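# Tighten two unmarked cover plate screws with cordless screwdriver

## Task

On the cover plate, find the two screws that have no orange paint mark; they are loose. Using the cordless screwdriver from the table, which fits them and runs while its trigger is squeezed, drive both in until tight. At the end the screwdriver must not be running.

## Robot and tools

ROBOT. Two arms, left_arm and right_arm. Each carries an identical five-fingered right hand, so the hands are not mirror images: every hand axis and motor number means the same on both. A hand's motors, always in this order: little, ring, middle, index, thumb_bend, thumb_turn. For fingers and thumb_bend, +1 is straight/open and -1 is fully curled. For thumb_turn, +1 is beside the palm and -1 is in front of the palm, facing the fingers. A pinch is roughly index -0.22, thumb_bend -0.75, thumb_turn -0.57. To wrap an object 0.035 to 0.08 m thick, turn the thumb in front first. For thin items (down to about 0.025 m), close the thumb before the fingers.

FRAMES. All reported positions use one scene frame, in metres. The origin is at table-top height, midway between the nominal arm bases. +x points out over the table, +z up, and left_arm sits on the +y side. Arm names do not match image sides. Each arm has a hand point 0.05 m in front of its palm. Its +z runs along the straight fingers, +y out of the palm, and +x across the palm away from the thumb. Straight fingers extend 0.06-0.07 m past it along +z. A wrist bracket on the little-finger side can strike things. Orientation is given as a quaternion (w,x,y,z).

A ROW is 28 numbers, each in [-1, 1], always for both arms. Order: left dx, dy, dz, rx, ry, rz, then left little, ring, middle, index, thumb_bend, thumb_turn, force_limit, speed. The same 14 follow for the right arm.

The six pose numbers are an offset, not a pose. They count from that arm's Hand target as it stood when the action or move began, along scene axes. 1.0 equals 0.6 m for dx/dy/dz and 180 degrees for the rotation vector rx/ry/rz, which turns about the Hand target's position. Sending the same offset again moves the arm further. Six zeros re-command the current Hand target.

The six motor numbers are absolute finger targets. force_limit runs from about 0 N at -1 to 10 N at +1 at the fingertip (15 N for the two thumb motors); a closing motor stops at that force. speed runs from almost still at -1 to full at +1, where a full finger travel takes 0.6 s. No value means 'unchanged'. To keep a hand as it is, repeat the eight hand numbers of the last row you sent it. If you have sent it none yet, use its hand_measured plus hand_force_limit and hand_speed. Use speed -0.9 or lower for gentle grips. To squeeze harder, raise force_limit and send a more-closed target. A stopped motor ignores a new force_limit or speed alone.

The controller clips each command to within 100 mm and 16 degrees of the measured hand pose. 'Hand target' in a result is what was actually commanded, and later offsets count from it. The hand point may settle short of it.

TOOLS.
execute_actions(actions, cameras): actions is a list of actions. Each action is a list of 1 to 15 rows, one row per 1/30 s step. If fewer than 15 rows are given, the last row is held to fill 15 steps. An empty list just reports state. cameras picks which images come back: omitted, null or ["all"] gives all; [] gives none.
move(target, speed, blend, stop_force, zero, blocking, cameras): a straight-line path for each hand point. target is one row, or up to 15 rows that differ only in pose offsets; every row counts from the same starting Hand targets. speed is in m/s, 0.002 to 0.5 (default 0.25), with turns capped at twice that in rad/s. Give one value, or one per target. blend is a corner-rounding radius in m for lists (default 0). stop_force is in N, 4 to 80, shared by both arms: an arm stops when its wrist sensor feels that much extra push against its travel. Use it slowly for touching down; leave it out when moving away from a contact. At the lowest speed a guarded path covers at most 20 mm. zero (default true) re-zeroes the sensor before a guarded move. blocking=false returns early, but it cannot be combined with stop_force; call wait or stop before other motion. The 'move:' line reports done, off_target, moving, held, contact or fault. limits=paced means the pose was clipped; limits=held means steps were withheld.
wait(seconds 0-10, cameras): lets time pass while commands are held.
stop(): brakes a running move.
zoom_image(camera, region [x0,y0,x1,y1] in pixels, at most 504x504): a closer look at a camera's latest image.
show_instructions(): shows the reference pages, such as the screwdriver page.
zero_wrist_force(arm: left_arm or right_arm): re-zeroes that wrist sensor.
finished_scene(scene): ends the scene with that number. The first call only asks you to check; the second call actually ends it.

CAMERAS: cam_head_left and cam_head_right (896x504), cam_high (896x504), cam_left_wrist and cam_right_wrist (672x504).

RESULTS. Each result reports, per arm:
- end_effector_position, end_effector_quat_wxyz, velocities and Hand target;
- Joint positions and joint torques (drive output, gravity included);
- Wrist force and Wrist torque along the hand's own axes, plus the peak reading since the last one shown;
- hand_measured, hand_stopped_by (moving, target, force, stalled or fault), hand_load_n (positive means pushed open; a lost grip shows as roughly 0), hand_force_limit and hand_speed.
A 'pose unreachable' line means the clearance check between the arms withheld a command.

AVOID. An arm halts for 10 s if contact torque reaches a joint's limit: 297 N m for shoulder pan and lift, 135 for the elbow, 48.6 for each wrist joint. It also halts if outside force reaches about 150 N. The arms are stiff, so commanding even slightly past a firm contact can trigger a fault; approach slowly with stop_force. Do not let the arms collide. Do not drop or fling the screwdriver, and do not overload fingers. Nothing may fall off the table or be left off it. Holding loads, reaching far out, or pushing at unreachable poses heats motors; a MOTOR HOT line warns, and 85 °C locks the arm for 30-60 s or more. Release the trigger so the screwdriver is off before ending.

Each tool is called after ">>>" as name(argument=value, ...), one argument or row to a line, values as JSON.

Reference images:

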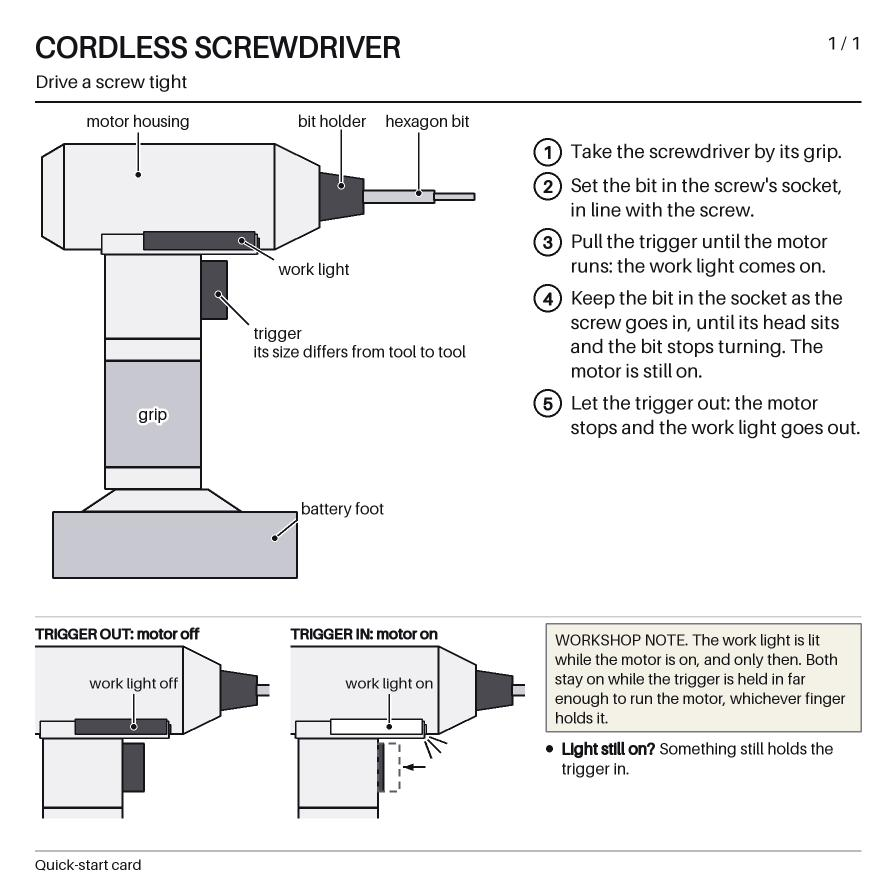

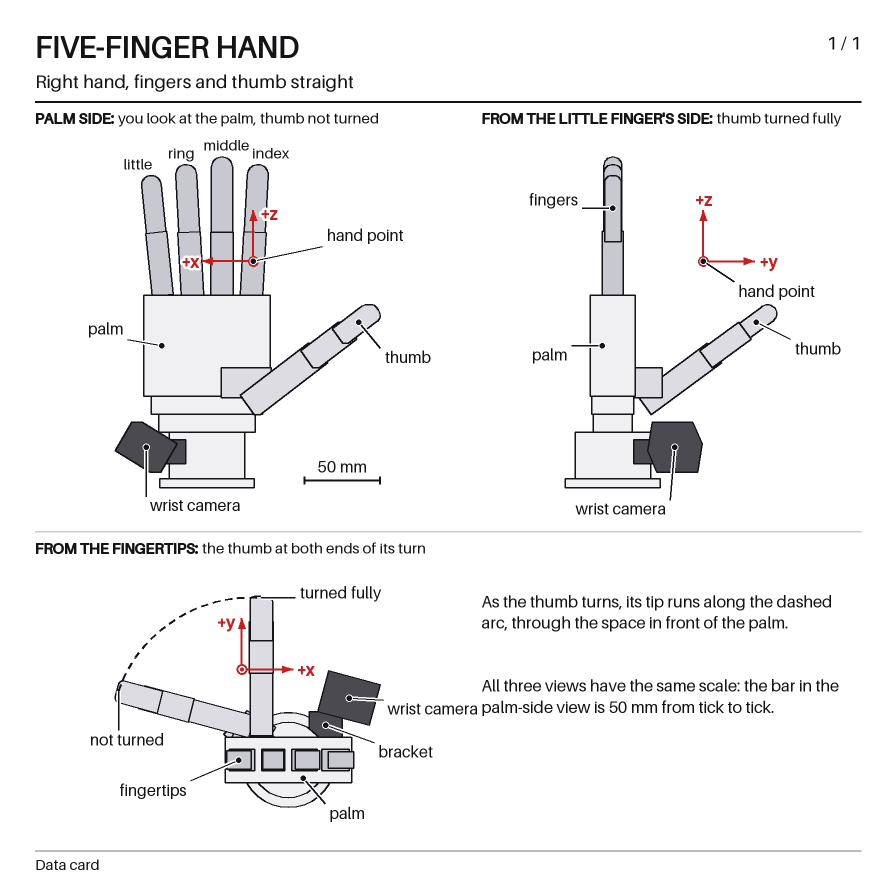

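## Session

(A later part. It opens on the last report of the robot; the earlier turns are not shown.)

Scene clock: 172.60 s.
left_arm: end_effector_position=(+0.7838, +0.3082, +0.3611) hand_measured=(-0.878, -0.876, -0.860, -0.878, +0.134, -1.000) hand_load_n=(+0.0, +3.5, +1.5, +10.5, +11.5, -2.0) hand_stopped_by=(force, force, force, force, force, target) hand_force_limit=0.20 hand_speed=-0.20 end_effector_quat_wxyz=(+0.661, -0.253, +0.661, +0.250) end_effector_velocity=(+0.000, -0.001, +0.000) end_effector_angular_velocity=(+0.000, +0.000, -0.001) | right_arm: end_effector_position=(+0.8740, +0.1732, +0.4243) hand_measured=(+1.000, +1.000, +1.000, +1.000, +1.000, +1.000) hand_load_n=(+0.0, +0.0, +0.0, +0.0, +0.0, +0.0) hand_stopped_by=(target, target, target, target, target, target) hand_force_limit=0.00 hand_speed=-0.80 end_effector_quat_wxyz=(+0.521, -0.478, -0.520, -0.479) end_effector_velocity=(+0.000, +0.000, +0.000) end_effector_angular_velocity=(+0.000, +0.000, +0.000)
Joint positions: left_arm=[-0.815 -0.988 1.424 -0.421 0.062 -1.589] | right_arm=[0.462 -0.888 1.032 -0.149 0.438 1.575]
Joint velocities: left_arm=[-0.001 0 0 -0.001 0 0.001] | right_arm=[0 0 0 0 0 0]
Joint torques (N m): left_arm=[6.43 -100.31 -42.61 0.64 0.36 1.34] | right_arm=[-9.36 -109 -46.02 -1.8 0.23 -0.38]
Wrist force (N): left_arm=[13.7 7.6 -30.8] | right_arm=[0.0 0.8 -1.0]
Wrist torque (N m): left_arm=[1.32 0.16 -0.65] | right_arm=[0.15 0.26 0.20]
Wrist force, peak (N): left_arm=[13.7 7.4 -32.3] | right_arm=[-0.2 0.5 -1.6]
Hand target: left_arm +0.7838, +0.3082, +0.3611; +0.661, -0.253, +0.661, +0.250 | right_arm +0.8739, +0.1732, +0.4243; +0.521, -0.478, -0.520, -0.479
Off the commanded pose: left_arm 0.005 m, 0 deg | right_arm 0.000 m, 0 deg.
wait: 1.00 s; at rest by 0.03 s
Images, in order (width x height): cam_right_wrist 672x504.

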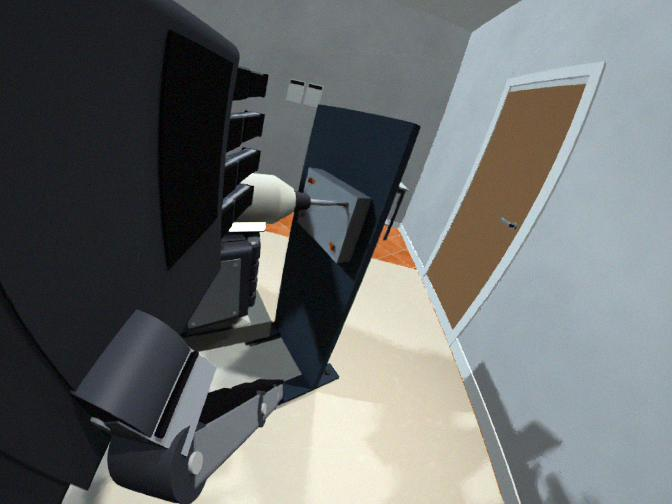

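>>> execute_actions(
  actions=[
    [[0,0,0,0,0,0,-0.98,-0.98,-0.98,0.0,-1,-1,0.2,-0.3,0,0,0,0,0,0,1,1,1,1,1,1,0,-0.8]],
  ],
  cameras=["cam_right_wrist"],
)

>>> zoom_image(
  camera="cam_right_wrist",
  region=[230, 165, 380, 275],
)

Scene clock: 173.77 s.
left_arm: end_effector_position=(+0.7838, +0.3082, +0.3611) hand_measured=(-0.878, -0.876, -0.860, +0.000, +0.134, -1.000) hand_load_n=(+0.5, +5.5, +3.0, +0.0, +10.0, +0.5) hand_stopped_by=(force, force, force, target, force, target) hand_force_limit=0.20 hand_speed=-0.30 end_effector_quat_wxyz=(+0.661, -0.253, +0.661, +0.250) end_effector_velocity=(+0.000, +0.000, +0.000) end_effector_angular_velocity=(+0.000, +0.000, +0.000) | right_arm: end_effector_position=(+0.8740, +0.1732, +0.4243) hand_measured=(+1.000, +1.000, +1.000, +1.000, +1.000, +1.000) hand_load_n=(+0.0, +0.0, +0.0, +0.0, +0.0, +0.0) hand_stopped_by=(target, target, target, target, target, target) hand_force_limit=0.00 hand_speed=-0.80 end_effector_quat_wxyz=(+0.521, -0.478, -0.520, -0.479) end_effector_velocity=(+0.000, +0.000, +0.001) end_effector_angular_velocity=(+0.000, +0.000, +0.000)
Joint positions: left_arm=[-0.815 -0.988 1.424 -0.421 0.062 -1.589] | right_arm=[0.462 -0.888 1.032 -0.149 0.438 1.575]
Joint velocities: left_arm=[0 0 0 0 0 -0.001] | right_arm=[0 -0.001 0 0.001 0 0]
Joint torques (N m): left_arm=[6.49 -100.95 -37.1 1.26 0.46 1.19] | right_arm=[-7.28 -108.05 -45.73 -1.65 0.07 -0.35]
Wrist force (N): left_arm=[4.6 1.9 -1.8] | right_arm=[-0.4 0.6 -1.3]
Wrist torque (N m): left_arm=[0.92 -0.08 0.13] | right_arm=[0.14 0.33 0.18]
Wrist force, peak (N): left_arm=[13.2 7.5 -31.1] | right_arm=[-0.4 0.7 -1.2]
Hand target: left_arm +0.7838, +0.3082, +0.3611; +0.661, -0.253, +0.661, +0.250 | right_arm +0.8739, +0.1732, +0.4243; +0.521, -0.478, -0.520, -0.479
Off the commanded pose: left_arm 0.000 m, 0 deg | right_arm 0.000 m, 0 deg.
Images, in order (width x height): cam_right_wrist 672x504.

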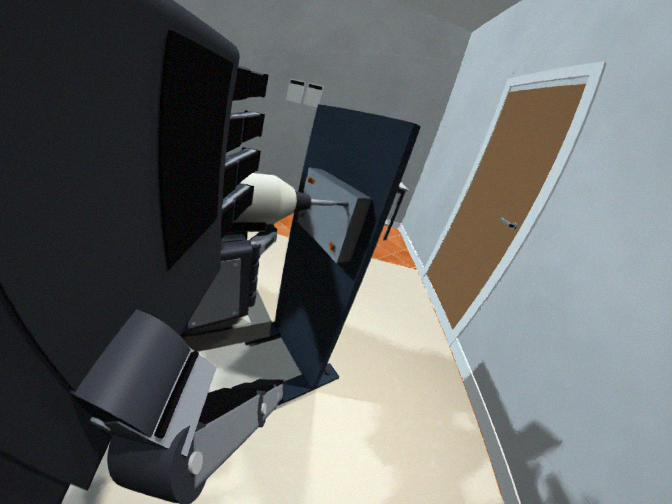

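Scaled by 3.360 from the camera's 672x504 image, which has a finer 960x720 frame.

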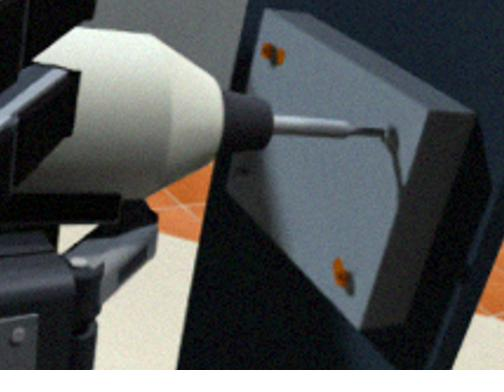

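>>> move(
  target=[-0.04,-0.03,0,0,0,0,-0.98,-0.98,-0.98,0.0,-1,-1,0.2,-0.3,0,0,0,0,0,0,1,1,1,1,1,1,0,-0.8],
  speed=0.05,
  cameras=["cam_right_wrist","cam_head_left"],
)

>>> zoom_image(
  camera="cam_right_wrist",
  region=[290, 160, 390, 260],
)

Scene clock: 174.87 s.
left_arm: end_effector_position=(+0.7597, +0.2902, +0.3612) hand_measured=(-0.878, -0.876, -0.860, +0.000, +0.134, -1.000) hand_load_n=(+0.5, +5.5, +3.0, +0.0, +8.0, +0.5) hand_stopped_by=(force, force, force, target, force, target) hand_force_limit=0.20 hand_speed=-0.30 end_effector_quat_wxyz=(+0.661, -0.253, +0.661, +0.250) end_effector_velocity=(+0.001, -0.001, +0.000) end_effector_angular_velocity=(-0.001, -0.001, -0.001) | right_arm: end_effector_position=(+0.8740, +0.1732, +0.4243) hand_measured=(+1.000, +1.000, +1.000, +1.000, +1.000, +1.000) hand_load_n=(+0.5, +0.0, +0.0, +0.0, +0.0, +0.0) hand_stopped_by=(target, target, target, target, target, target) hand_force_limit=0.00 hand_speed=-0.80 end_effector_quat_wxyz=(+0.521, -0.478, -0.520, -0.479) end_effector_velocity=(-0.001, +0.000, +0.003) end_effector_angular_velocity=(+0.001, -0.002, +0.001)
Joint positions: left_arm=[-0.85 -1.001 1.445 -0.416 0.027 -1.603] | right_arm=[0.462 -0.888 1.032 -0.149 0.438 1.575]
Joint velocities: left_arm=[0 0.002 -0.002 0.002 0.001 -0.003] | right_arm=[0 -0.002 0 0 -0.001 0]
Joint torques (N m): left_arm=[8.92 -69.3 -56.1 2.97 2.6 -3.65] | right_arm=[-8.76 -107.95 -45.87 -1.88 0.13 -0.2]
Wrist force (N): left_arm=[6.1 3.3 -0.8] | right_arm=[-0.1 0.3 -1.0]
Wrist torque (N m): left_arm=[0.57 0.06 0.12] | right_arm=[0.09 0.28 0.18]
Wrist force, peak (N): left_arm=[6.5 3.6 -1.1] | right_arm=[0.0 0.6 -1.4]
Hand target: left_arm +0.7598, +0.2902, +0.3611; +0.661, -0.253, +0.661, +0.250 | right_arm +0.8739, +0.1732, +0.4243; +0.521, -0.478, -0.520, -0.479
Off the commanded pose: left_arm 0.000 m, 0 deg | right_arm 0.000 m, 0 deg.
move: done
Images, in order (width x height): cam_head_left 896x504, cam_right_wrist 672x504.

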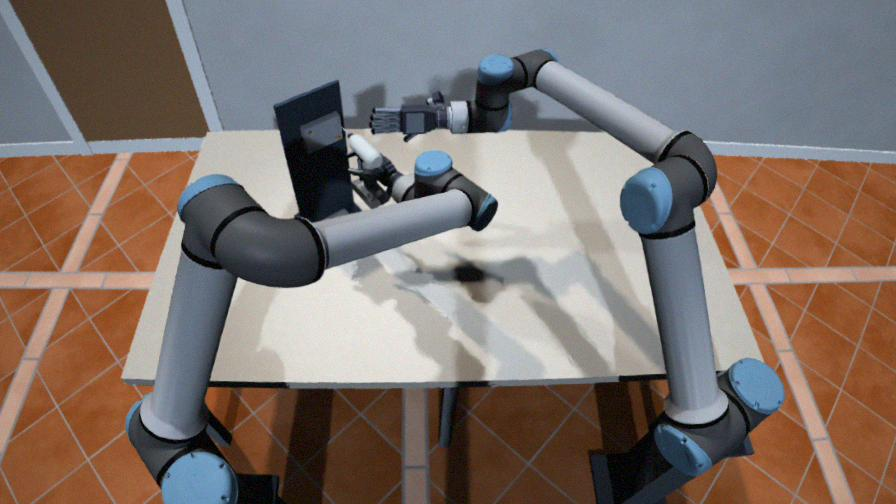

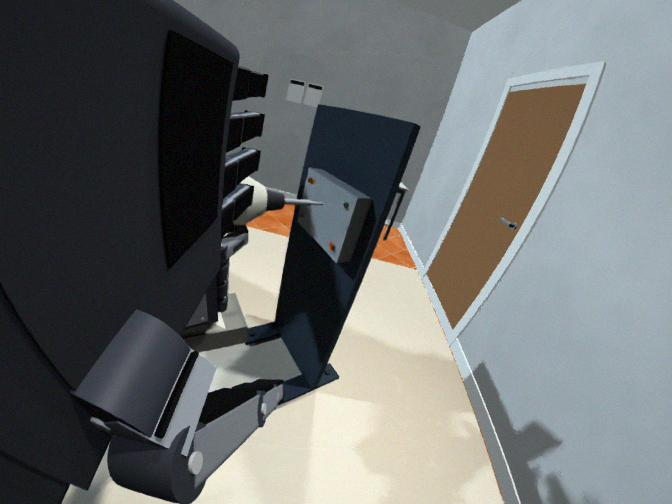

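Scaled by 5.040 from the camera's 672x504 image, which has a finer 960x720 frame.

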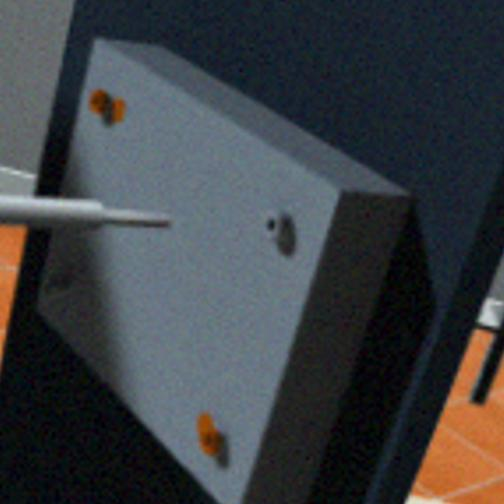

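>>> move(
  target=[-0.0657,0.119,-0.095,0,0,0,-0.98,-0.98,-0.98,0.0,-1,-1,0.2,-0.3,-0.0815,0.108,-0.0955,0,0,0,1,1,1,1,1,1,0,-0.8],
  speed=0.08,
)

Scene clock: 176.97 s.
left_arm: end_effector_position=(+0.7204, +0.3619, +0.3043) hand_measured=(-0.878, -0.876, -0.860, +0.000, +0.134, -1.000) hand_load_n=(+0.0, +5.5, +3.0, +0.0, +8.0, +0.5) hand_stopped_by=(force, force, force, target, force, target) hand_force_limit=0.20 hand_speed=-0.30 end_effector_quat_wxyz=(+0.661, -0.253, +0.661, +0.250) end_effector_velocity=(-0.001, +0.000, +0.000) end_effector_angular_velocity=(+0.000, +0.000, -0.001) | right_arm: end_effector_position=(+0.8249, +0.2380, +0.3669) hand_measured=(+1.000, +1.000, +1.000, +1.000, +1.000, +1.000) hand_load_n=(+0.0, +0.0, +0.0, +0.0, +0.0, +0.0) hand_stopped_by=(target, target, target, target, target, target) hand_force_limit=0.00 hand_speed=-0.80 end_effector_quat_wxyz=(+0.521, -0.478, -0.520, -0.479) end_effector_velocity=(+0.000, -0.001, +0.002) end_effector_angular_velocity=(+0.000, +0.000, -0.001)
Joint positions: left_arm=[-0.824 -1.058 1.654 -0.558 0.054 -1.611] | right_arm=[0.546 -0.854 1.075 -0.225 0.522 1.574]
Joint velocities: left_arm=[-0.001 0 0 0.005 0 -0.005] | right_arm=[-0.001 -0.001 0 0.001 0 0]
Joint torques (N m): left_arm=[-12.43 -69.46 -40.86 3.43 -1.22 -2.83] | right_arm=[-15 -114.08 -47.85 1.12 -1.39 0.54]
Wrist force (N): left_arm=[6.2 3.5 -0.8] | right_arm=[0.0 0.5 -1.0]
Wrist torque (N m): left_arm=[0.60 0.05 0.14] | right_arm=[0.11 0.26 0.18]
Wrist force, peak (N): left_arm=[7.4 4.9 -0.7] | right_arm=[1.2 0.6 -2.2]
Hand target: left_arm +0.7204, +0.3617, +0.3043; +0.661, -0.253, +0.661, +0.250 | right_arm +0.8250, +0.2380, +0.3670; +0.521, -0.478, -0.520, -0.479
Off the commanded pose: left_arm 0.000 m, 0 deg | right_arm 0.000 m, 0 deg.
move: done

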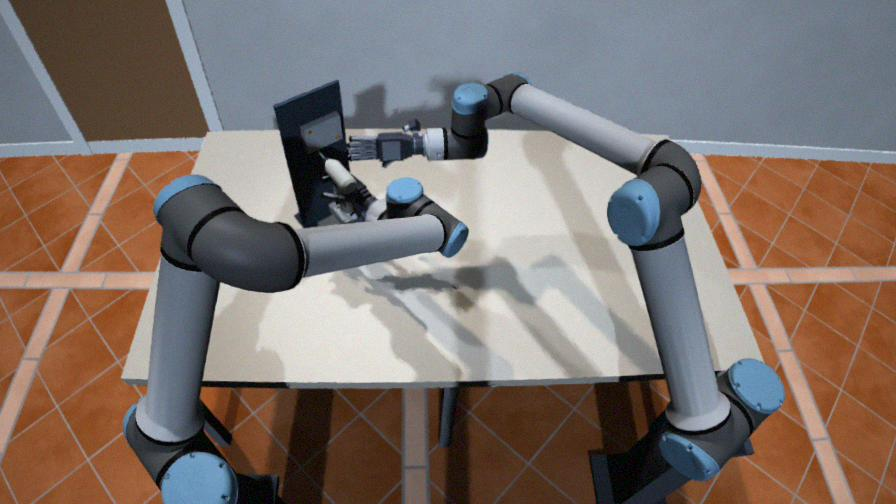

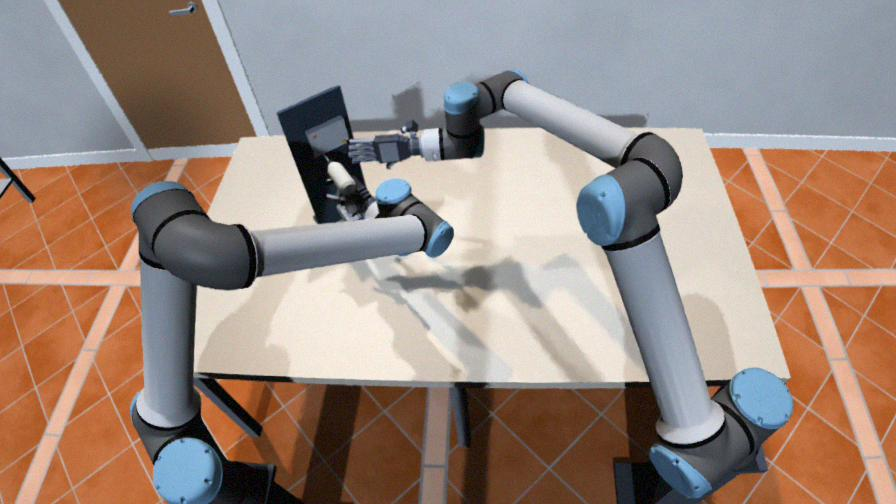

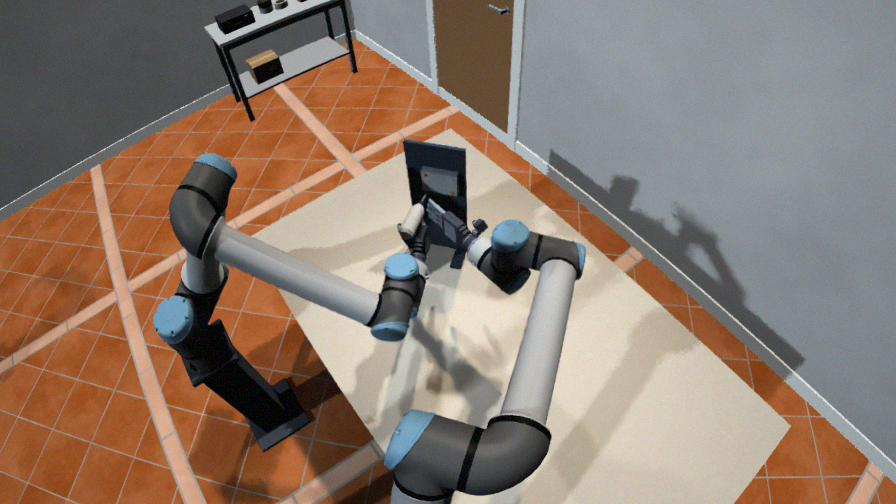

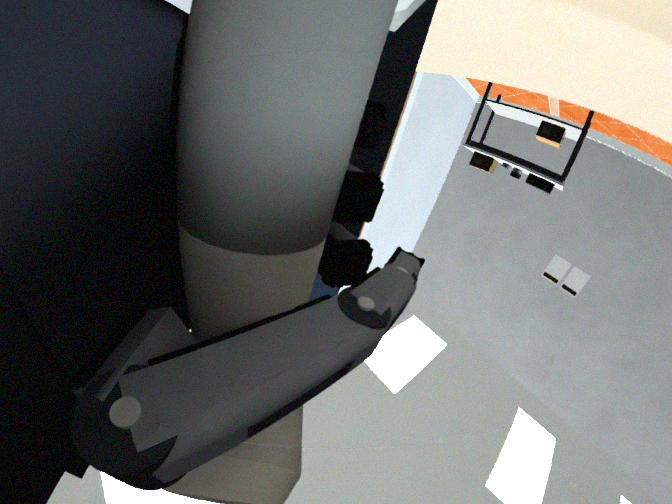

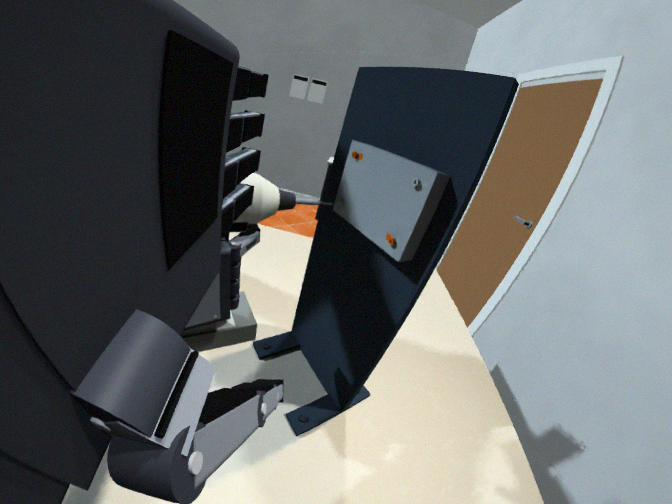

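>>> zoom_image(
  camera="cam_right_wrist",
  region=[310, 130, 460, 270],
)

>>> zoom_image(
  camera="cam_right_wrist",
  region=[315, 180, 365, 230],
)

Scaled by 3.360 from the camera's 672x504 image, which has a finer 960x720 frame.

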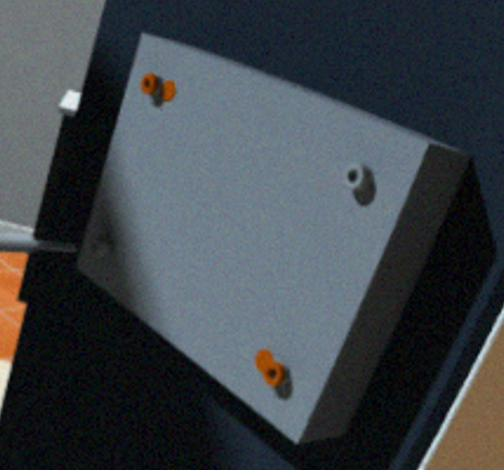

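Scaled by 10.080 from the camera's 672x504 image, which has a finer 960x720 frame.

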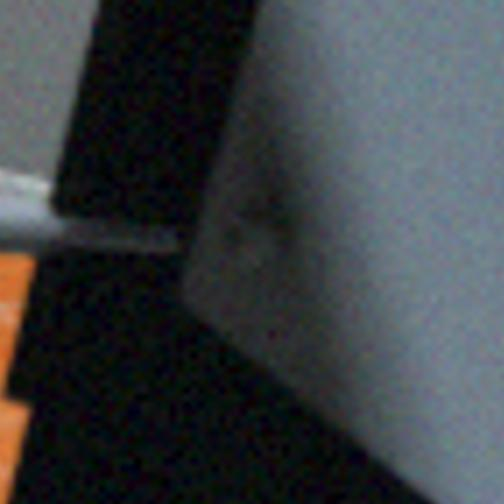

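>>> zoom_image(
  camera="cam_right_wrist",
  region=[325, 190, 355, 220],
)

Scaled by 16.800 from the camera's 672x504 image, which has a finer 960x720 frame.

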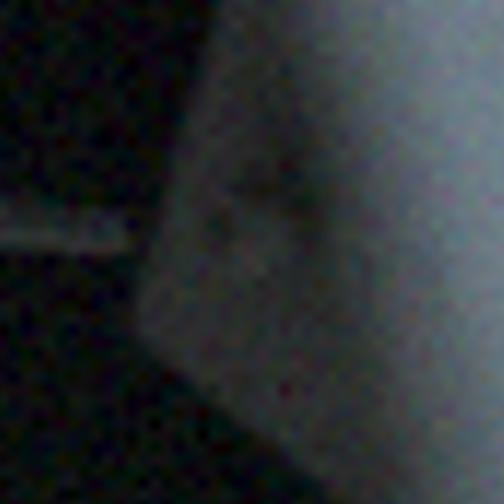

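>>> move(
  target=[0.032,0.024,0,0,0,0,-0.98,-0.98,-0.98,0.0,-1,-1,0.2,-0.3,0,0,0,0,0,0,1,1,1,1,1,1,0,-0.8],
  speed=0.01,
  stop_force=4,
  cameras=["cam_right_wrist"],
)

>>> zoom_image(
  camera="cam_right_wrist",
  region=[325, 190, 355, 220],
)

Scene clock: 180.63 s.
left_arm: end_effector_position=(+0.7370, +0.3741, +0.3043) hand_measured=(-0.878, -0.876, -0.860, +0.000, +0.134, -1.000) hand_load_n=(+0.5, +5.5, +3.0, +0.0, +8.0, +0.0) hand_stopped_by=(force, force, force, target, force, target) hand_force_limit=0.20 hand_speed=-0.30 end_effector_quat_wxyz=(+0.661, -0.253, +0.661, +0.250) end_effector_velocity=(+0.000, +0.000, +0.000) end_effector_angular_velocity=(-0.001, -0.001, +0.000) | right_arm: end_effector_position=(+0.8250, +0.2380, +0.3670) hand_measured=(+1.000, +1.000, +1.000, +1.000, +1.000, +1.000) hand_load_n=(+0.0, +0.0, +0.0, +0.0, +0.0, +0.0) hand_stopped_by=(target, target, target, target, target, target) hand_force_limit=0.00 hand_speed=-0.80 end_effector_quat_wxyz=(+0.521, -0.478, -0.520, -0.479) end_effector_velocity=(+0.000, +0.000, +0.000) end_effector_angular_velocity=(+0.000, +0.000, +0.000)
Joint positions: left_arm=[-0.797 -1.051 1.643 -0.578 0.08 -1.588] | right_arm=[0.546 -0.854 1.075 -0.225 0.522 1.574]
Joint velocities: left_arm=[0 0 0 0 0 -0.002] | right_arm=[0 -0.001 0 0.001 0 0]
Joint torques (N m): left_arm=[-13.49 -90.45 -27.11 2.9 -2.24 -2.87] | right_arm=[-13.23 -111.65 -41.92 -0.03 -1.32 0.04]
Wrist force (N): left_arm=[6.1 3.7 -1.5] | right_arm=[-0.1 0.4 -1.0]
Wrist torque (N m): left_arm=[0.58 0.06 0.11] | right_arm=[0.11 0.27 0.17]
Wrist force, peak (N): left_arm=[10.8 5.5 -13.8] | right_arm=[-0.2 0.8 -1.4]
Hand target: left_arm +0.7370, +0.3741, +0.3043; +0.661, -0.253, +0.661, +0.250 | right_arm +0.8250, +0.2380, +0.3670; +0.521, -0.478, -0.520, -0.479
Off the commanded pose: left_arm 0.003 m, 0 deg | right_arm 0.000 m, 0 deg.
move: contact (left_arm)
Images, in order (width x height): cam_right_wrist 672x504.

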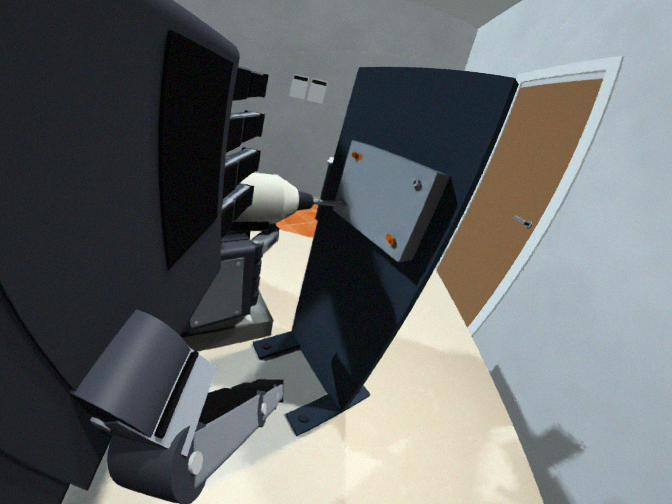

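Scaled by 16.800 from the camera's 672x504 image, which has a finer 960x720 frame.

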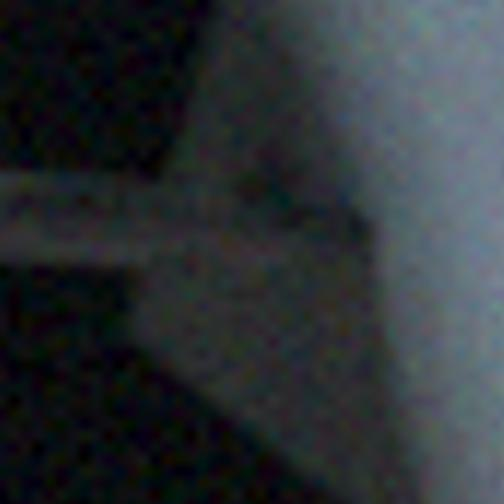

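>>> move(
  target=[
    [-0.0133,-0.01,0,0,0,0,-0.98,-0.98,-0.98,0.0,-1,-1,0.2,-0.3,0,0,0,0,0,0,1,1,1,1,1,1,0,-0.8],
    [-0.0189,-0.0025,-0.0023,0,0,0,-0.98,-0.98,-0.98,0.0,-1,-1,0.2,-0.3,0,0,0,0,0,0,1,1,1,1,1,1,0,-0.8],
  ],
  speed=0.03,
  cameras=["cam_right_wrist"],
)

>>> zoom_image(
  camera="cam_right_wrist",
  region=[325, 190, 355, 220],
)

Scene clock: 181.87 s.
left_arm: end_effector_position=(+0.7255, +0.3727, +0.3029) hand_measured=(-0.878, -0.876, -0.860, +0.000, +0.134, -1.000) hand_load_n=(+0.5, +5.5, +3.0, +0.0, +8.5, +0.5) hand_stopped_by=(force, force, force, target, force, target) hand_force_limit=0.20 hand_speed=-0.30 end_effector_quat_wxyz=(+0.661, -0.253, +0.661, +0.250) end_effector_velocity=(+0.000, +0.000, +0.001) end_effector_angular_velocity=(+0.000, -0.001, +0.000) | right_arm: end_effector_position=(+0.8250, +0.2380, +0.3670) hand_measured=(+1.000, +1.000, +1.000, +1.000, +1.000, +1.000) hand_load_n=(+0.0, +0.0, +0.0, +0.0, +0.0, +0.0) hand_stopped_by=(target, target, target, target, target, target) hand_force_limit=0.00 hand_speed=-0.80 end_effector_quat_wxyz=(+0.521, -0.478, -0.520, -0.479) end_effector_velocity=(+0.000, +0.000, +0.000) end_effector_angular_velocity=(+0.001, -0.002, +0.000)
Joint positions: left_arm=[-0.809 -1.062 1.663 -0.584 0.069 -1.591] | right_arm=[0.546 -0.854 1.075 -0.225 0.522 1.574]
Joint velocities: left_arm=[0 -0.001 0 -0.002 0 0.002] | right_arm=[0 0 0 -0.002 0 0]
Joint torques (N m): left_arm=[7.24 -74.21 -51.22 -3.61 2.17 4.44] | right_arm=[-13.66 -110.27 -40.59 0.16 -1.19 -0.6]
Wrist force (N): left_arm=[5.8 3.9 -1.3] | right_arm=[0.0 0.4 -0.8]
Wrist torque (N m): left_arm=[0.68 0.13 0.12] | right_arm=[0.09 0.25 0.18]
Wrist force, peak (N): left_arm=[6.5 4.2 -0.5] | right_arm=[-0.1 0.6 -1.5]
Hand target: left_arm +0.7256, +0.3726, +0.3029; +0.661, -0.253, +0.661, +0.250 | right_arm +0.8250, +0.2380, +0.3670; +0.521, -0.478, -0.520, -0.479
Off the commanded pose: left_arm 0.000 m, 0 deg | right_arm 0.000 m, 0 deg.
move: done
Images, in order (width x height): cam_right_wrist 672x504.

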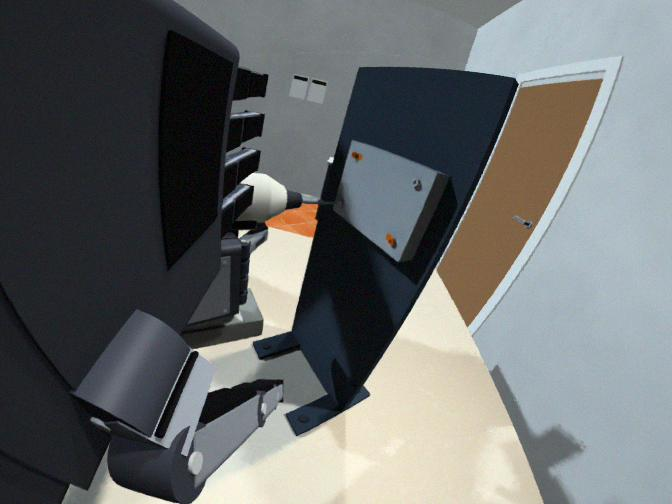

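Scaled by 16.800 from the camera's 672x504 image, which has a finer 960x720 frame.

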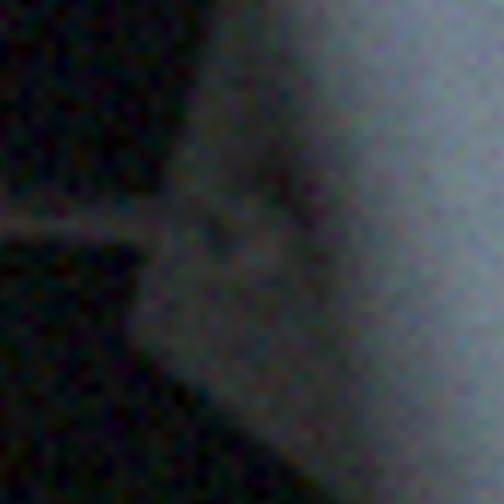

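>>> move(
  target=[0.0002,-0.0003,-0.0006,0,0,0,-0.98,-0.98,-0.98,-0.9,-1,-1,0.2,-0.2,0,0,0,0,0,0,1,1,1,1,1,1,0,-0.8],
  speed=0.02,
  cameras=[],
)

>>> move(
  target=[0.0107,0.0079,0,0,0,0,-0.98,-0.98,-0.98,-0.9,-1,-1,0.2,-0.2,0,0,0,0,0,0,1,1,1,1,1,1,0,-0.8],
  speed=0.006,
  stop_force=5,
  cameras=["cam_right_wrist"],
)

>>> zoom_image(
  camera="cam_right_wrist",
  region=[325, 190, 355, 220],
)

Scene clock: 183.07 s.
left_arm: end_effector_position=(+0.7258, +0.3725, +0.3026) hand_measured=(-0.878, -0.876, -0.860, -0.878, +0.134, -1.000) hand_load_n=(+0.5, +5.0, +2.0, +14.5, +8.5, -0.5) hand_stopped_by=(force, force, force, force, force, target) hand_force_limit=0.20 hand_speed=-0.20 end_effector_quat_wxyz=(+0.661, -0.253, +0.661, +0.250) end_effector_velocity=(+0.000, +0.000, +0.000) end_effector_angular_velocity=(+0.002, +0.001, +0.000) | right_arm: end_effector_position=(+0.8250, +0.2380, +0.3670) hand_measured=(+1.000, +1.000, +1.000, +1.000, +1.000, +1.000) hand_load_n=(+0.0, +0.0, +0.0, +0.0, +0.0, +0.0) hand_stopped_by=(target, target, target, target, target, target) hand_force_limit=0.00 hand_speed=-0.80 end_effector_quat_wxyz=(+0.521, -0.478, -0.520, -0.479) end_effector_velocity=(+0.000, +0.000, +0.002) end_effector_angular_velocity=(+0.002, -0.002, +0.000)
Joint positions: left_arm=[-0.809 -1.061 1.663 -0.585 0.069 -1.59] | right_arm=[0.546 -0.854 1.075 -0.225 0.522 1.574]
Joint velocities: left_arm=[0.001 0 0 0 0 0.001] | right_arm=[0 -0.002 0 -0.001 0 0]
Joint torques (N m): left_arm=[-6.36 -64.97 -41.18 -2.65 -1.19 4.1] | right_arm=[-13.49 -109.63 -39.42 0.14 -1.21 -0.9]
Wrist force (N): left_arm=[5.8 3.2 -1.1] | right_arm=[-0.4 0.1 -1.0]
Wrist torque (N m): left_arm=[0.57 0.11 0.11] | right_arm=[0.06 0.31 0.15]
Wrist force, peak (N): left_arm=[6.5 3.7 -0.7] | right_arm=[-0.3 0.7 -1.4]
Hand target: left_arm +0.7257, +0.3725, +0.3026; +0.661, -0.253, +0.661, +0.250 | right_arm +0.8250, +0.2380, +0.3670; +0.521, -0.478, -0.520, -0.479
Off the commanded pose: left_arm 0.000 m, 0 deg | right_arm 0.000 m, 0 deg.
move: done
No camera images: "cameras" was empty.

Scene clock: 184.90 s.
left_arm: end_effector_position=(+0.7287, +0.3746, +0.3026) hand_measured=(-0.878, -0.876, -0.860, -0.878, +0.134, -1.000) hand_load_n=(+0.5, +5.0, +2.0, +13.5, +9.5, -0.5) hand_stopped_by=(force, force, force, force, force, target) hand_force_limit=0.20 hand_speed=-0.20 end_effector_quat_wxyz=(+0.661, -0.253, +0.661, +0.250) end_effector_velocity=(+0.000, +0.001, +0.001) end_effector_angular_velocity=(+0.001, +0.001, +0.001) | right_arm: end_effector_position=(+0.8250, +0.2380, +0.3670) hand_measured=(+1.000, +1.000, +1.000, +1.000, +1.000, +1.000) hand_load_n=(+0.0, +0.0, +0.0, +0.0, +0.0, +0.0) hand_stopped_by=(target, target, target, target, target, target) hand_force_limit=0.00 hand_speed=-0.80 end_effector_quat_wxyz=(+0.521, -0.478, -0.520, -0.479) end_effector_velocity=(+0.000, +0.000, -0.001) end_effector_angular_velocity=(-0.001, +0.001, +0.000)
Joint positions: left_arm=[-0.804 -1.06 1.66 -0.585 0.073 -1.589] | right_arm=[0.546 -0.854 1.075 -0.225 0.522 1.574]
Joint velocities: left_arm=[0.001 -0.001 0 0 0 0.002] | right_arm=[0 0.001 0 0 0 0]
Joint torques (N m): left_arm=[-12.89 -93.29 -26.08 -3.35 -2.61 -1.29] | right_arm=[-13.34 -107.8 -37.65 0.5 -1.06 -1.4]
Wrist force (N): left_arm=[6.4 3.6 -1.4] | right_arm=[-0.1 0.8 -0.8]
Wrist torque (N m): left_arm=[0.63 0.01 0.14] | right_arm=[0.15 0.26 0.18]
Wrist force, peak (N): left_arm=[6.8 4.5 -8.1] | right_arm=[-0.5 0.6 -1.3]
Hand target: left_arm +0.7287, +0.3746, +0.3026; +0.661, -0.253, +0.661, +0.250 | right_arm +0.8250, +0.2380, +0.3670; +0.521, -0.478, -0.520, -0.479
Off the commanded pose: left_arm 0.004 m, 0 deg | right_arm 0.000 m, 0 deg.
move: contact (left_arm)
Images, in order (width x height): cam_right_wrist 672x504.

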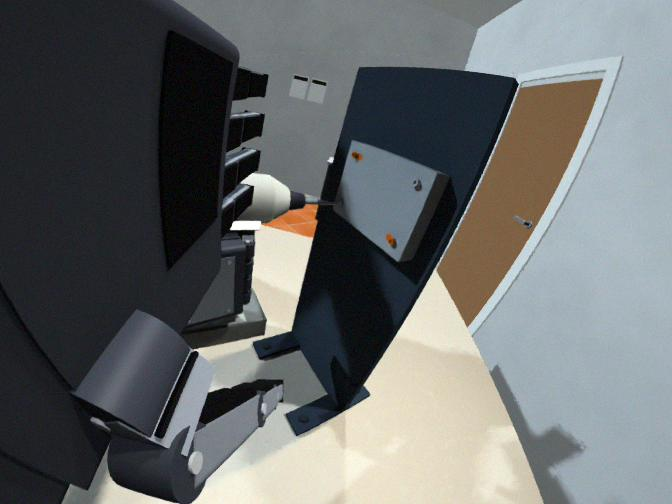

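Scaled by 16.800 from the camera's 672x504 image, which has a finer 960x720 frame.

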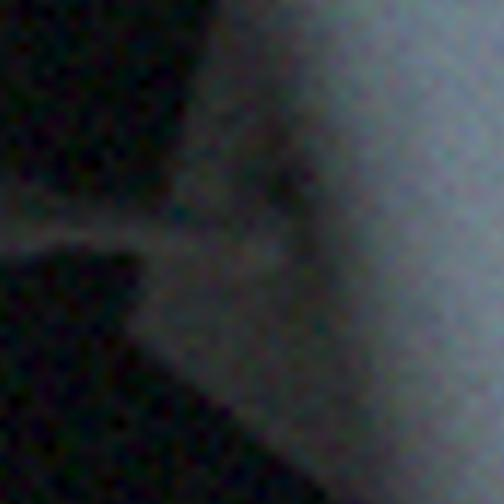

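>>> move(
  target=[0.0107,0.0079,0,0,0,0,-0.98,-0.98,-0.98,-0.9,-1,-1,0.2,-0.2,0,0,0,0,0,0,1,1,1,1,1,1,0,-0.8],
  speed=0.005,
  stop_force=8,
  cameras=["cam_right_wrist"],
)

>>> zoom_image(
  camera="cam_right_wrist",
  region=[325, 190, 355, 220],
)

Scene clock: 185.90 s.
left_arm: end_effector_position=(+0.7288, +0.3748, +0.3026) hand_measured=(-0.878, -0.876, -0.860, -0.878, +0.134, -1.000) hand_load_n=(+0.5, +5.0, +2.0, +12.5, +9.5, -1.0) hand_stopped_by=(force, force, force, force, force, target) hand_force_limit=0.20 hand_speed=-0.20 end_effector_quat_wxyz=(+0.661, -0.253, +0.661, +0.250) end_effector_velocity=(+0.000, +0.000, +0.000) end_effector_angular_velocity=(+0.000, +0.000, -0.001) | right_arm: end_effector_position=(+0.8250, +0.2380, +0.3670) hand_measured=(+1.000, +1.000, +1.000, +1.000, +1.000, +1.000) hand_load_n=(+0.0, +0.0, +0.0, +0.0, +0.0, +0.0) hand_stopped_by=(target, target, target, target, target, target) hand_force_limit=0.00 hand_speed=-0.80 end_effector_quat_wxyz=(+0.521, -0.478, -0.520, -0.479) end_effector_velocity=(+0.000, +0.000, -0.003) end_effector_angular_velocity=(-0.002, +0.003, +0.000)
Joint positions: left_arm=[-0.804 -1.06 1.66 -0.585 0.074 -1.589] | right_arm=[0.546 -0.854 1.075 -0.225 0.522 1.574]
Joint velocities: left_arm=[0 0 0 0 0.001 0.001] | right_arm=[0 0.002 0 0.001 0 0]
Joint torques (N m): left_arm=[-11.65 -89.18 -30.3 -2.33 -1.84 -0.49] | right_arm=[-13.51 -106.89 -37.74 0.38 -1.27 -1.35]
Wrist force (N): left_arm=[6.7 4.1 -5.1] | right_arm=[-0.2 0.2 -1.0]
Wrist torque (N m): left_arm=[0.74 -0.04 0.13] | right_arm=[0.07 0.28 0.17]
Wrist force, peak (N): left_arm=[7.1 4.7 -10.3] | right_arm=[-0.1 0.6 -1.6]
Hand target: left_arm +0.7288, +0.3748, +0.3026; +0.661, -0.253, +0.661, +0.250 | right_arm +0.8250, +0.2380, +0.3670; +0.521, -0.478, -0.520, -0.479
Off the commanded pose: left_arm 0.008 m, 0 deg | right_arm 0.000 m, 0 deg.
move: contact (left_arm)
Images, in order (width x height): cam_right_wrist 672x504.

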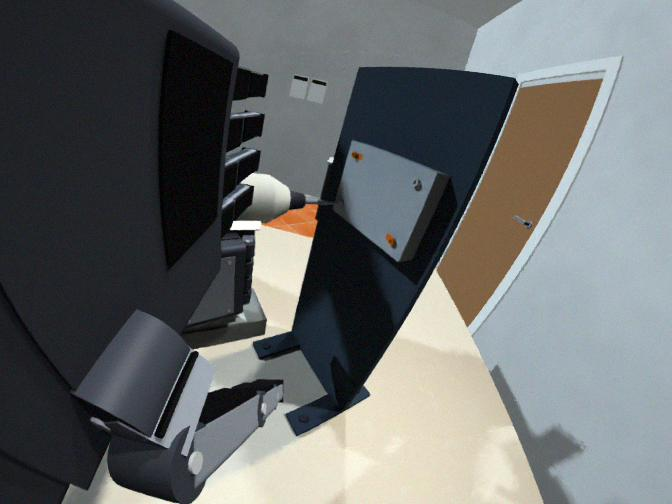

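Scaled by 16.800 from the camera's 672x504 image, which has a finer 960x720 frame.

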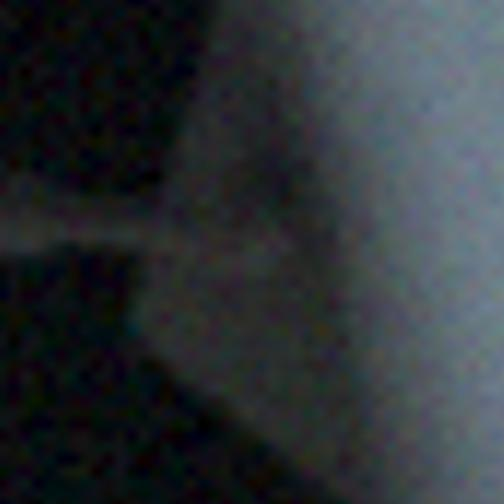

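>>> move(
  target=[0.0107,0.0079,0,0,0,0,-0.98,-0.98,-0.98,-0.9,-1,-1,0.2,-0.2,0,0,0,0,0,0,1,1,1,1,1,1,0,-0.8],
  speed=0.004,
  stop_force=14,
  cameras=["cam_right_wrist"],
)

>>> zoom_image(
  camera="cam_right_wrist",
  region=[325, 190, 355, 220],
)

Scene clock: 187.40 s.
left_arm: end_effector_position=(+0.7293, +0.3753, +0.3026) hand_measured=(-0.878, -0.876, -0.860, -0.878, +0.134, -1.000) hand_load_n=(+0.5, +4.5, +2.0, +12.0, +11.0, +1.0) hand_stopped_by=(force, force, force, force, force, target) hand_force_limit=0.20 hand_speed=-0.20 end_effector_quat_wxyz=(+0.661, -0.253, +0.661, +0.250) end_effector_velocity=(+0.000, +0.000, +0.000) end_effector_angular_velocity=(+0.000, +0.000, -0.001) | right_arm: end_effector_position=(+0.8250, +0.2380, +0.3670) hand_measured=(+1.000, +1.000, +1.000, +1.000, +1.000, +1.000) hand_load_n=(+0.0, -0.5, +0.0, +0.0, +0.0, +0.0) hand_stopped_by=(target, target, target, target, target, target) hand_force_limit=0.00 hand_speed=-0.80 end_effector_quat_wxyz=(+0.521, -0.478, -0.520, -0.479) end_effector_velocity=(+0.000, +0.000, +0.001) end_effector_angular_velocity=(+0.001, -0.001, +0.000)
Joint positions: left_arm=[-0.803 -1.059 1.66 -0.585 0.074 -1.589] | right_arm=[0.546 -0.854 1.075 -0.225 0.522 1.574]
Joint velocities: left_arm=[0 0 0 0 0 0] | right_arm=[0 0 0 -0.001 0 0]
Joint torques (N m): left_arm=[-10.09 -92.46 -25.5 -2.99 -2.98 -2.24] | right_arm=[-12.56 -105.63 -37.58 0.66 -1.1 -1.21]
Wrist force (N): left_arm=[5.9 1.3 -3.3] | right_arm=[-0.3 0.2 -1.3]
Wrist torque (N m): left_arm=[0.94 0.02 0.20] | right_arm=[0.09 0.31 0.16]
Wrist force, peak (N): left_arm=[8.8 5.0 -20.6] | right_arm=[-0.2 1.0 -1.1]
Hand target: left_arm +0.7293, +0.3753, +0.3026; +0.661, -0.253, +0.661, +0.250 | right_arm +0.8250, +0.2380, +0.3670; +0.521, -0.478, -0.520, -0.479
Off the commanded pose: left_arm 0.007 m, 0 deg | right_arm 0.000 m, 0 deg.
move: contact (left_arm)
Images, in order (width x height): cam_right_wrist 672x504.

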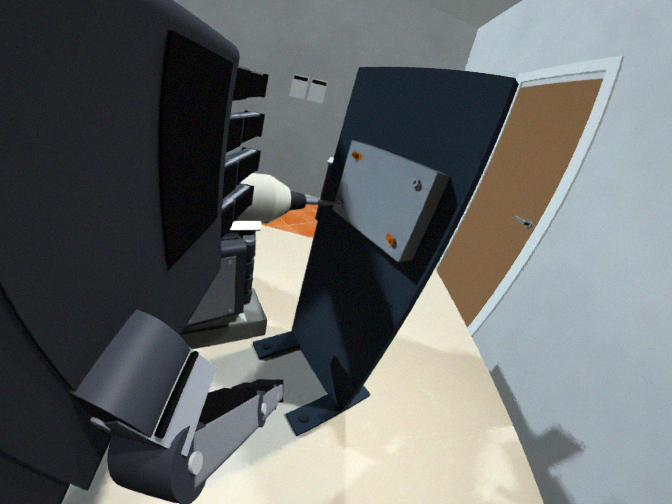

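Scaled by 16.800 from the camera's 672x504 image, which has a finer 960x720 frame.

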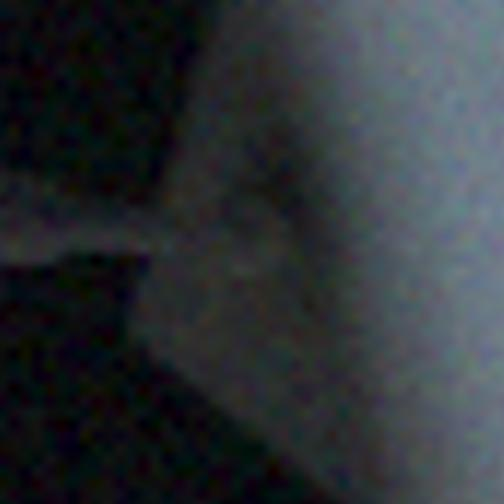

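>>> move(
  target=[0.0107,0.0079,0,0,0,0,-0.98,-0.98,-0.98,-0.9,-1,-1,0.2,-0.2,0,0,0,0,0,0,1,1,1,1,1,1,0,-0.8],
  speed=0.004,
  stop_force=14,
  cameras=["cam_right_wrist"],
)

>>> zoom_image(
  camera="cam_right_wrist",
  region=[325, 190, 355, 220],
)

Scene clock: 190.13 s.
left_arm: end_effector_position=(+0.7344, +0.3790, +0.3025) hand_measured=(-0.878, -0.876, -0.860, -0.878, +0.134, -1.000) hand_load_n=(+0.0, +4.0, +1.5, +10.5, +11.5, +0.0) hand_stopped_by=(force, force, force, force, force, target) hand_force_limit=0.20 hand_speed=-0.20 end_effector_quat_wxyz=(+0.661, -0.253, +0.661, +0.250) end_effector_velocity=(+0.000, +0.001, +0.000) end_effector_angular_velocity=(-0.001, -0.001, +0.000) | right_arm: end_effector_position=(+0.8250, +0.2380, +0.3670) hand_measured=(+1.000, +1.000, +1.000, +1.000, +1.000, +1.000) hand_load_n=(-0.5, +0.0, +0.0, +0.0, +0.0, +0.0) hand_stopped_by=(target, target, target, target, target, target) hand_force_limit=0.00 hand_speed=-0.80 end_effector_quat_wxyz=(+0.521, -0.478, -0.520, -0.479) end_effector_velocity=(+0.000, +0.000, +0.000) end_effector_angular_velocity=(+0.000, +0.000, +0.000)
Joint positions: left_arm=[-0.795 -1.056 1.655 -0.585 0.083 -1.588] | right_arm=[0.546 -0.854 1.075 -0.225 0.522 1.574]
Joint velocities: left_arm=[0.001 -0.001 0 0.001 0.001 -0.001] | right_arm=[0 0 0 -0.001 0 0]
Joint torques (N m): left_arm=[-4.16 -93.03 -27.63 1.39 -1.89 0.7] | right_arm=[-11.32 -103.57 -37.72 0.44 -0.95 -1.39]
Wrist force (N): left_arm=[10.0 3.4 -14.3] | right_arm=[-0.5 0.2 -0.9]
Wrist torque (N m): left_arm=[1.25 0.04 0.31] | right_arm=[0.07 0.32 0.14]
Wrist force, peak (N): left_arm=[11.6 2.7 -20.7] | right_arm=[-0.1 0.9 -1.4]
Hand target: left_arm +0.7344, +0.3790, +0.3025; +0.661, -0.253, +0.661, +0.250 | right_arm +0.8250, +0.2380, +0.3670; +0.521, -0.478, -0.520, -0.479
Off the commanded pose: left_arm 0.002 m, 0 deg | right_arm 0.000 m, 0 deg.
move: contact (left_arm)
Images, in order (width x height): cam_right_wrist 672x504.

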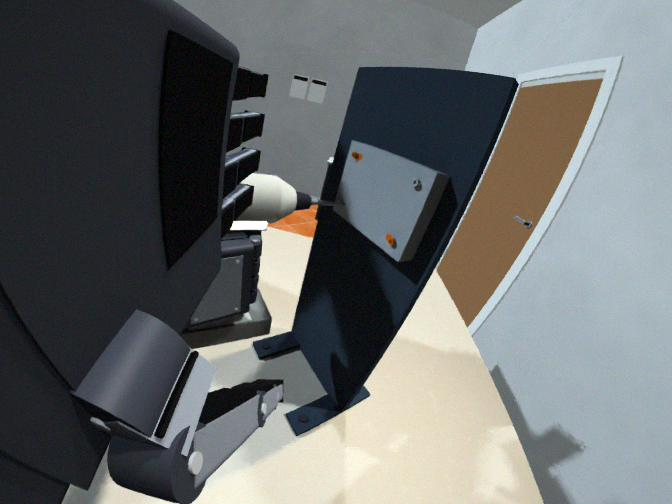

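Scaled by 16.800 from the camera's 672x504 image, which has a finer 960x720 frame.

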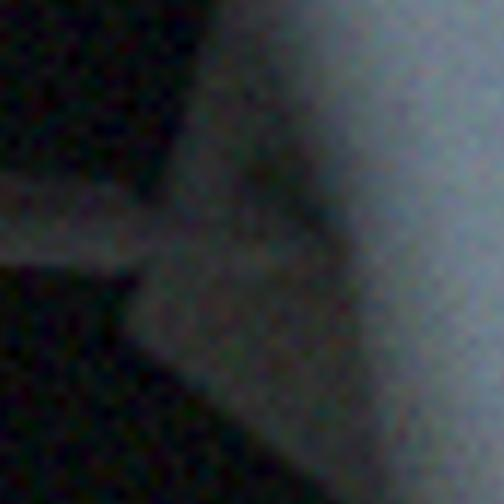

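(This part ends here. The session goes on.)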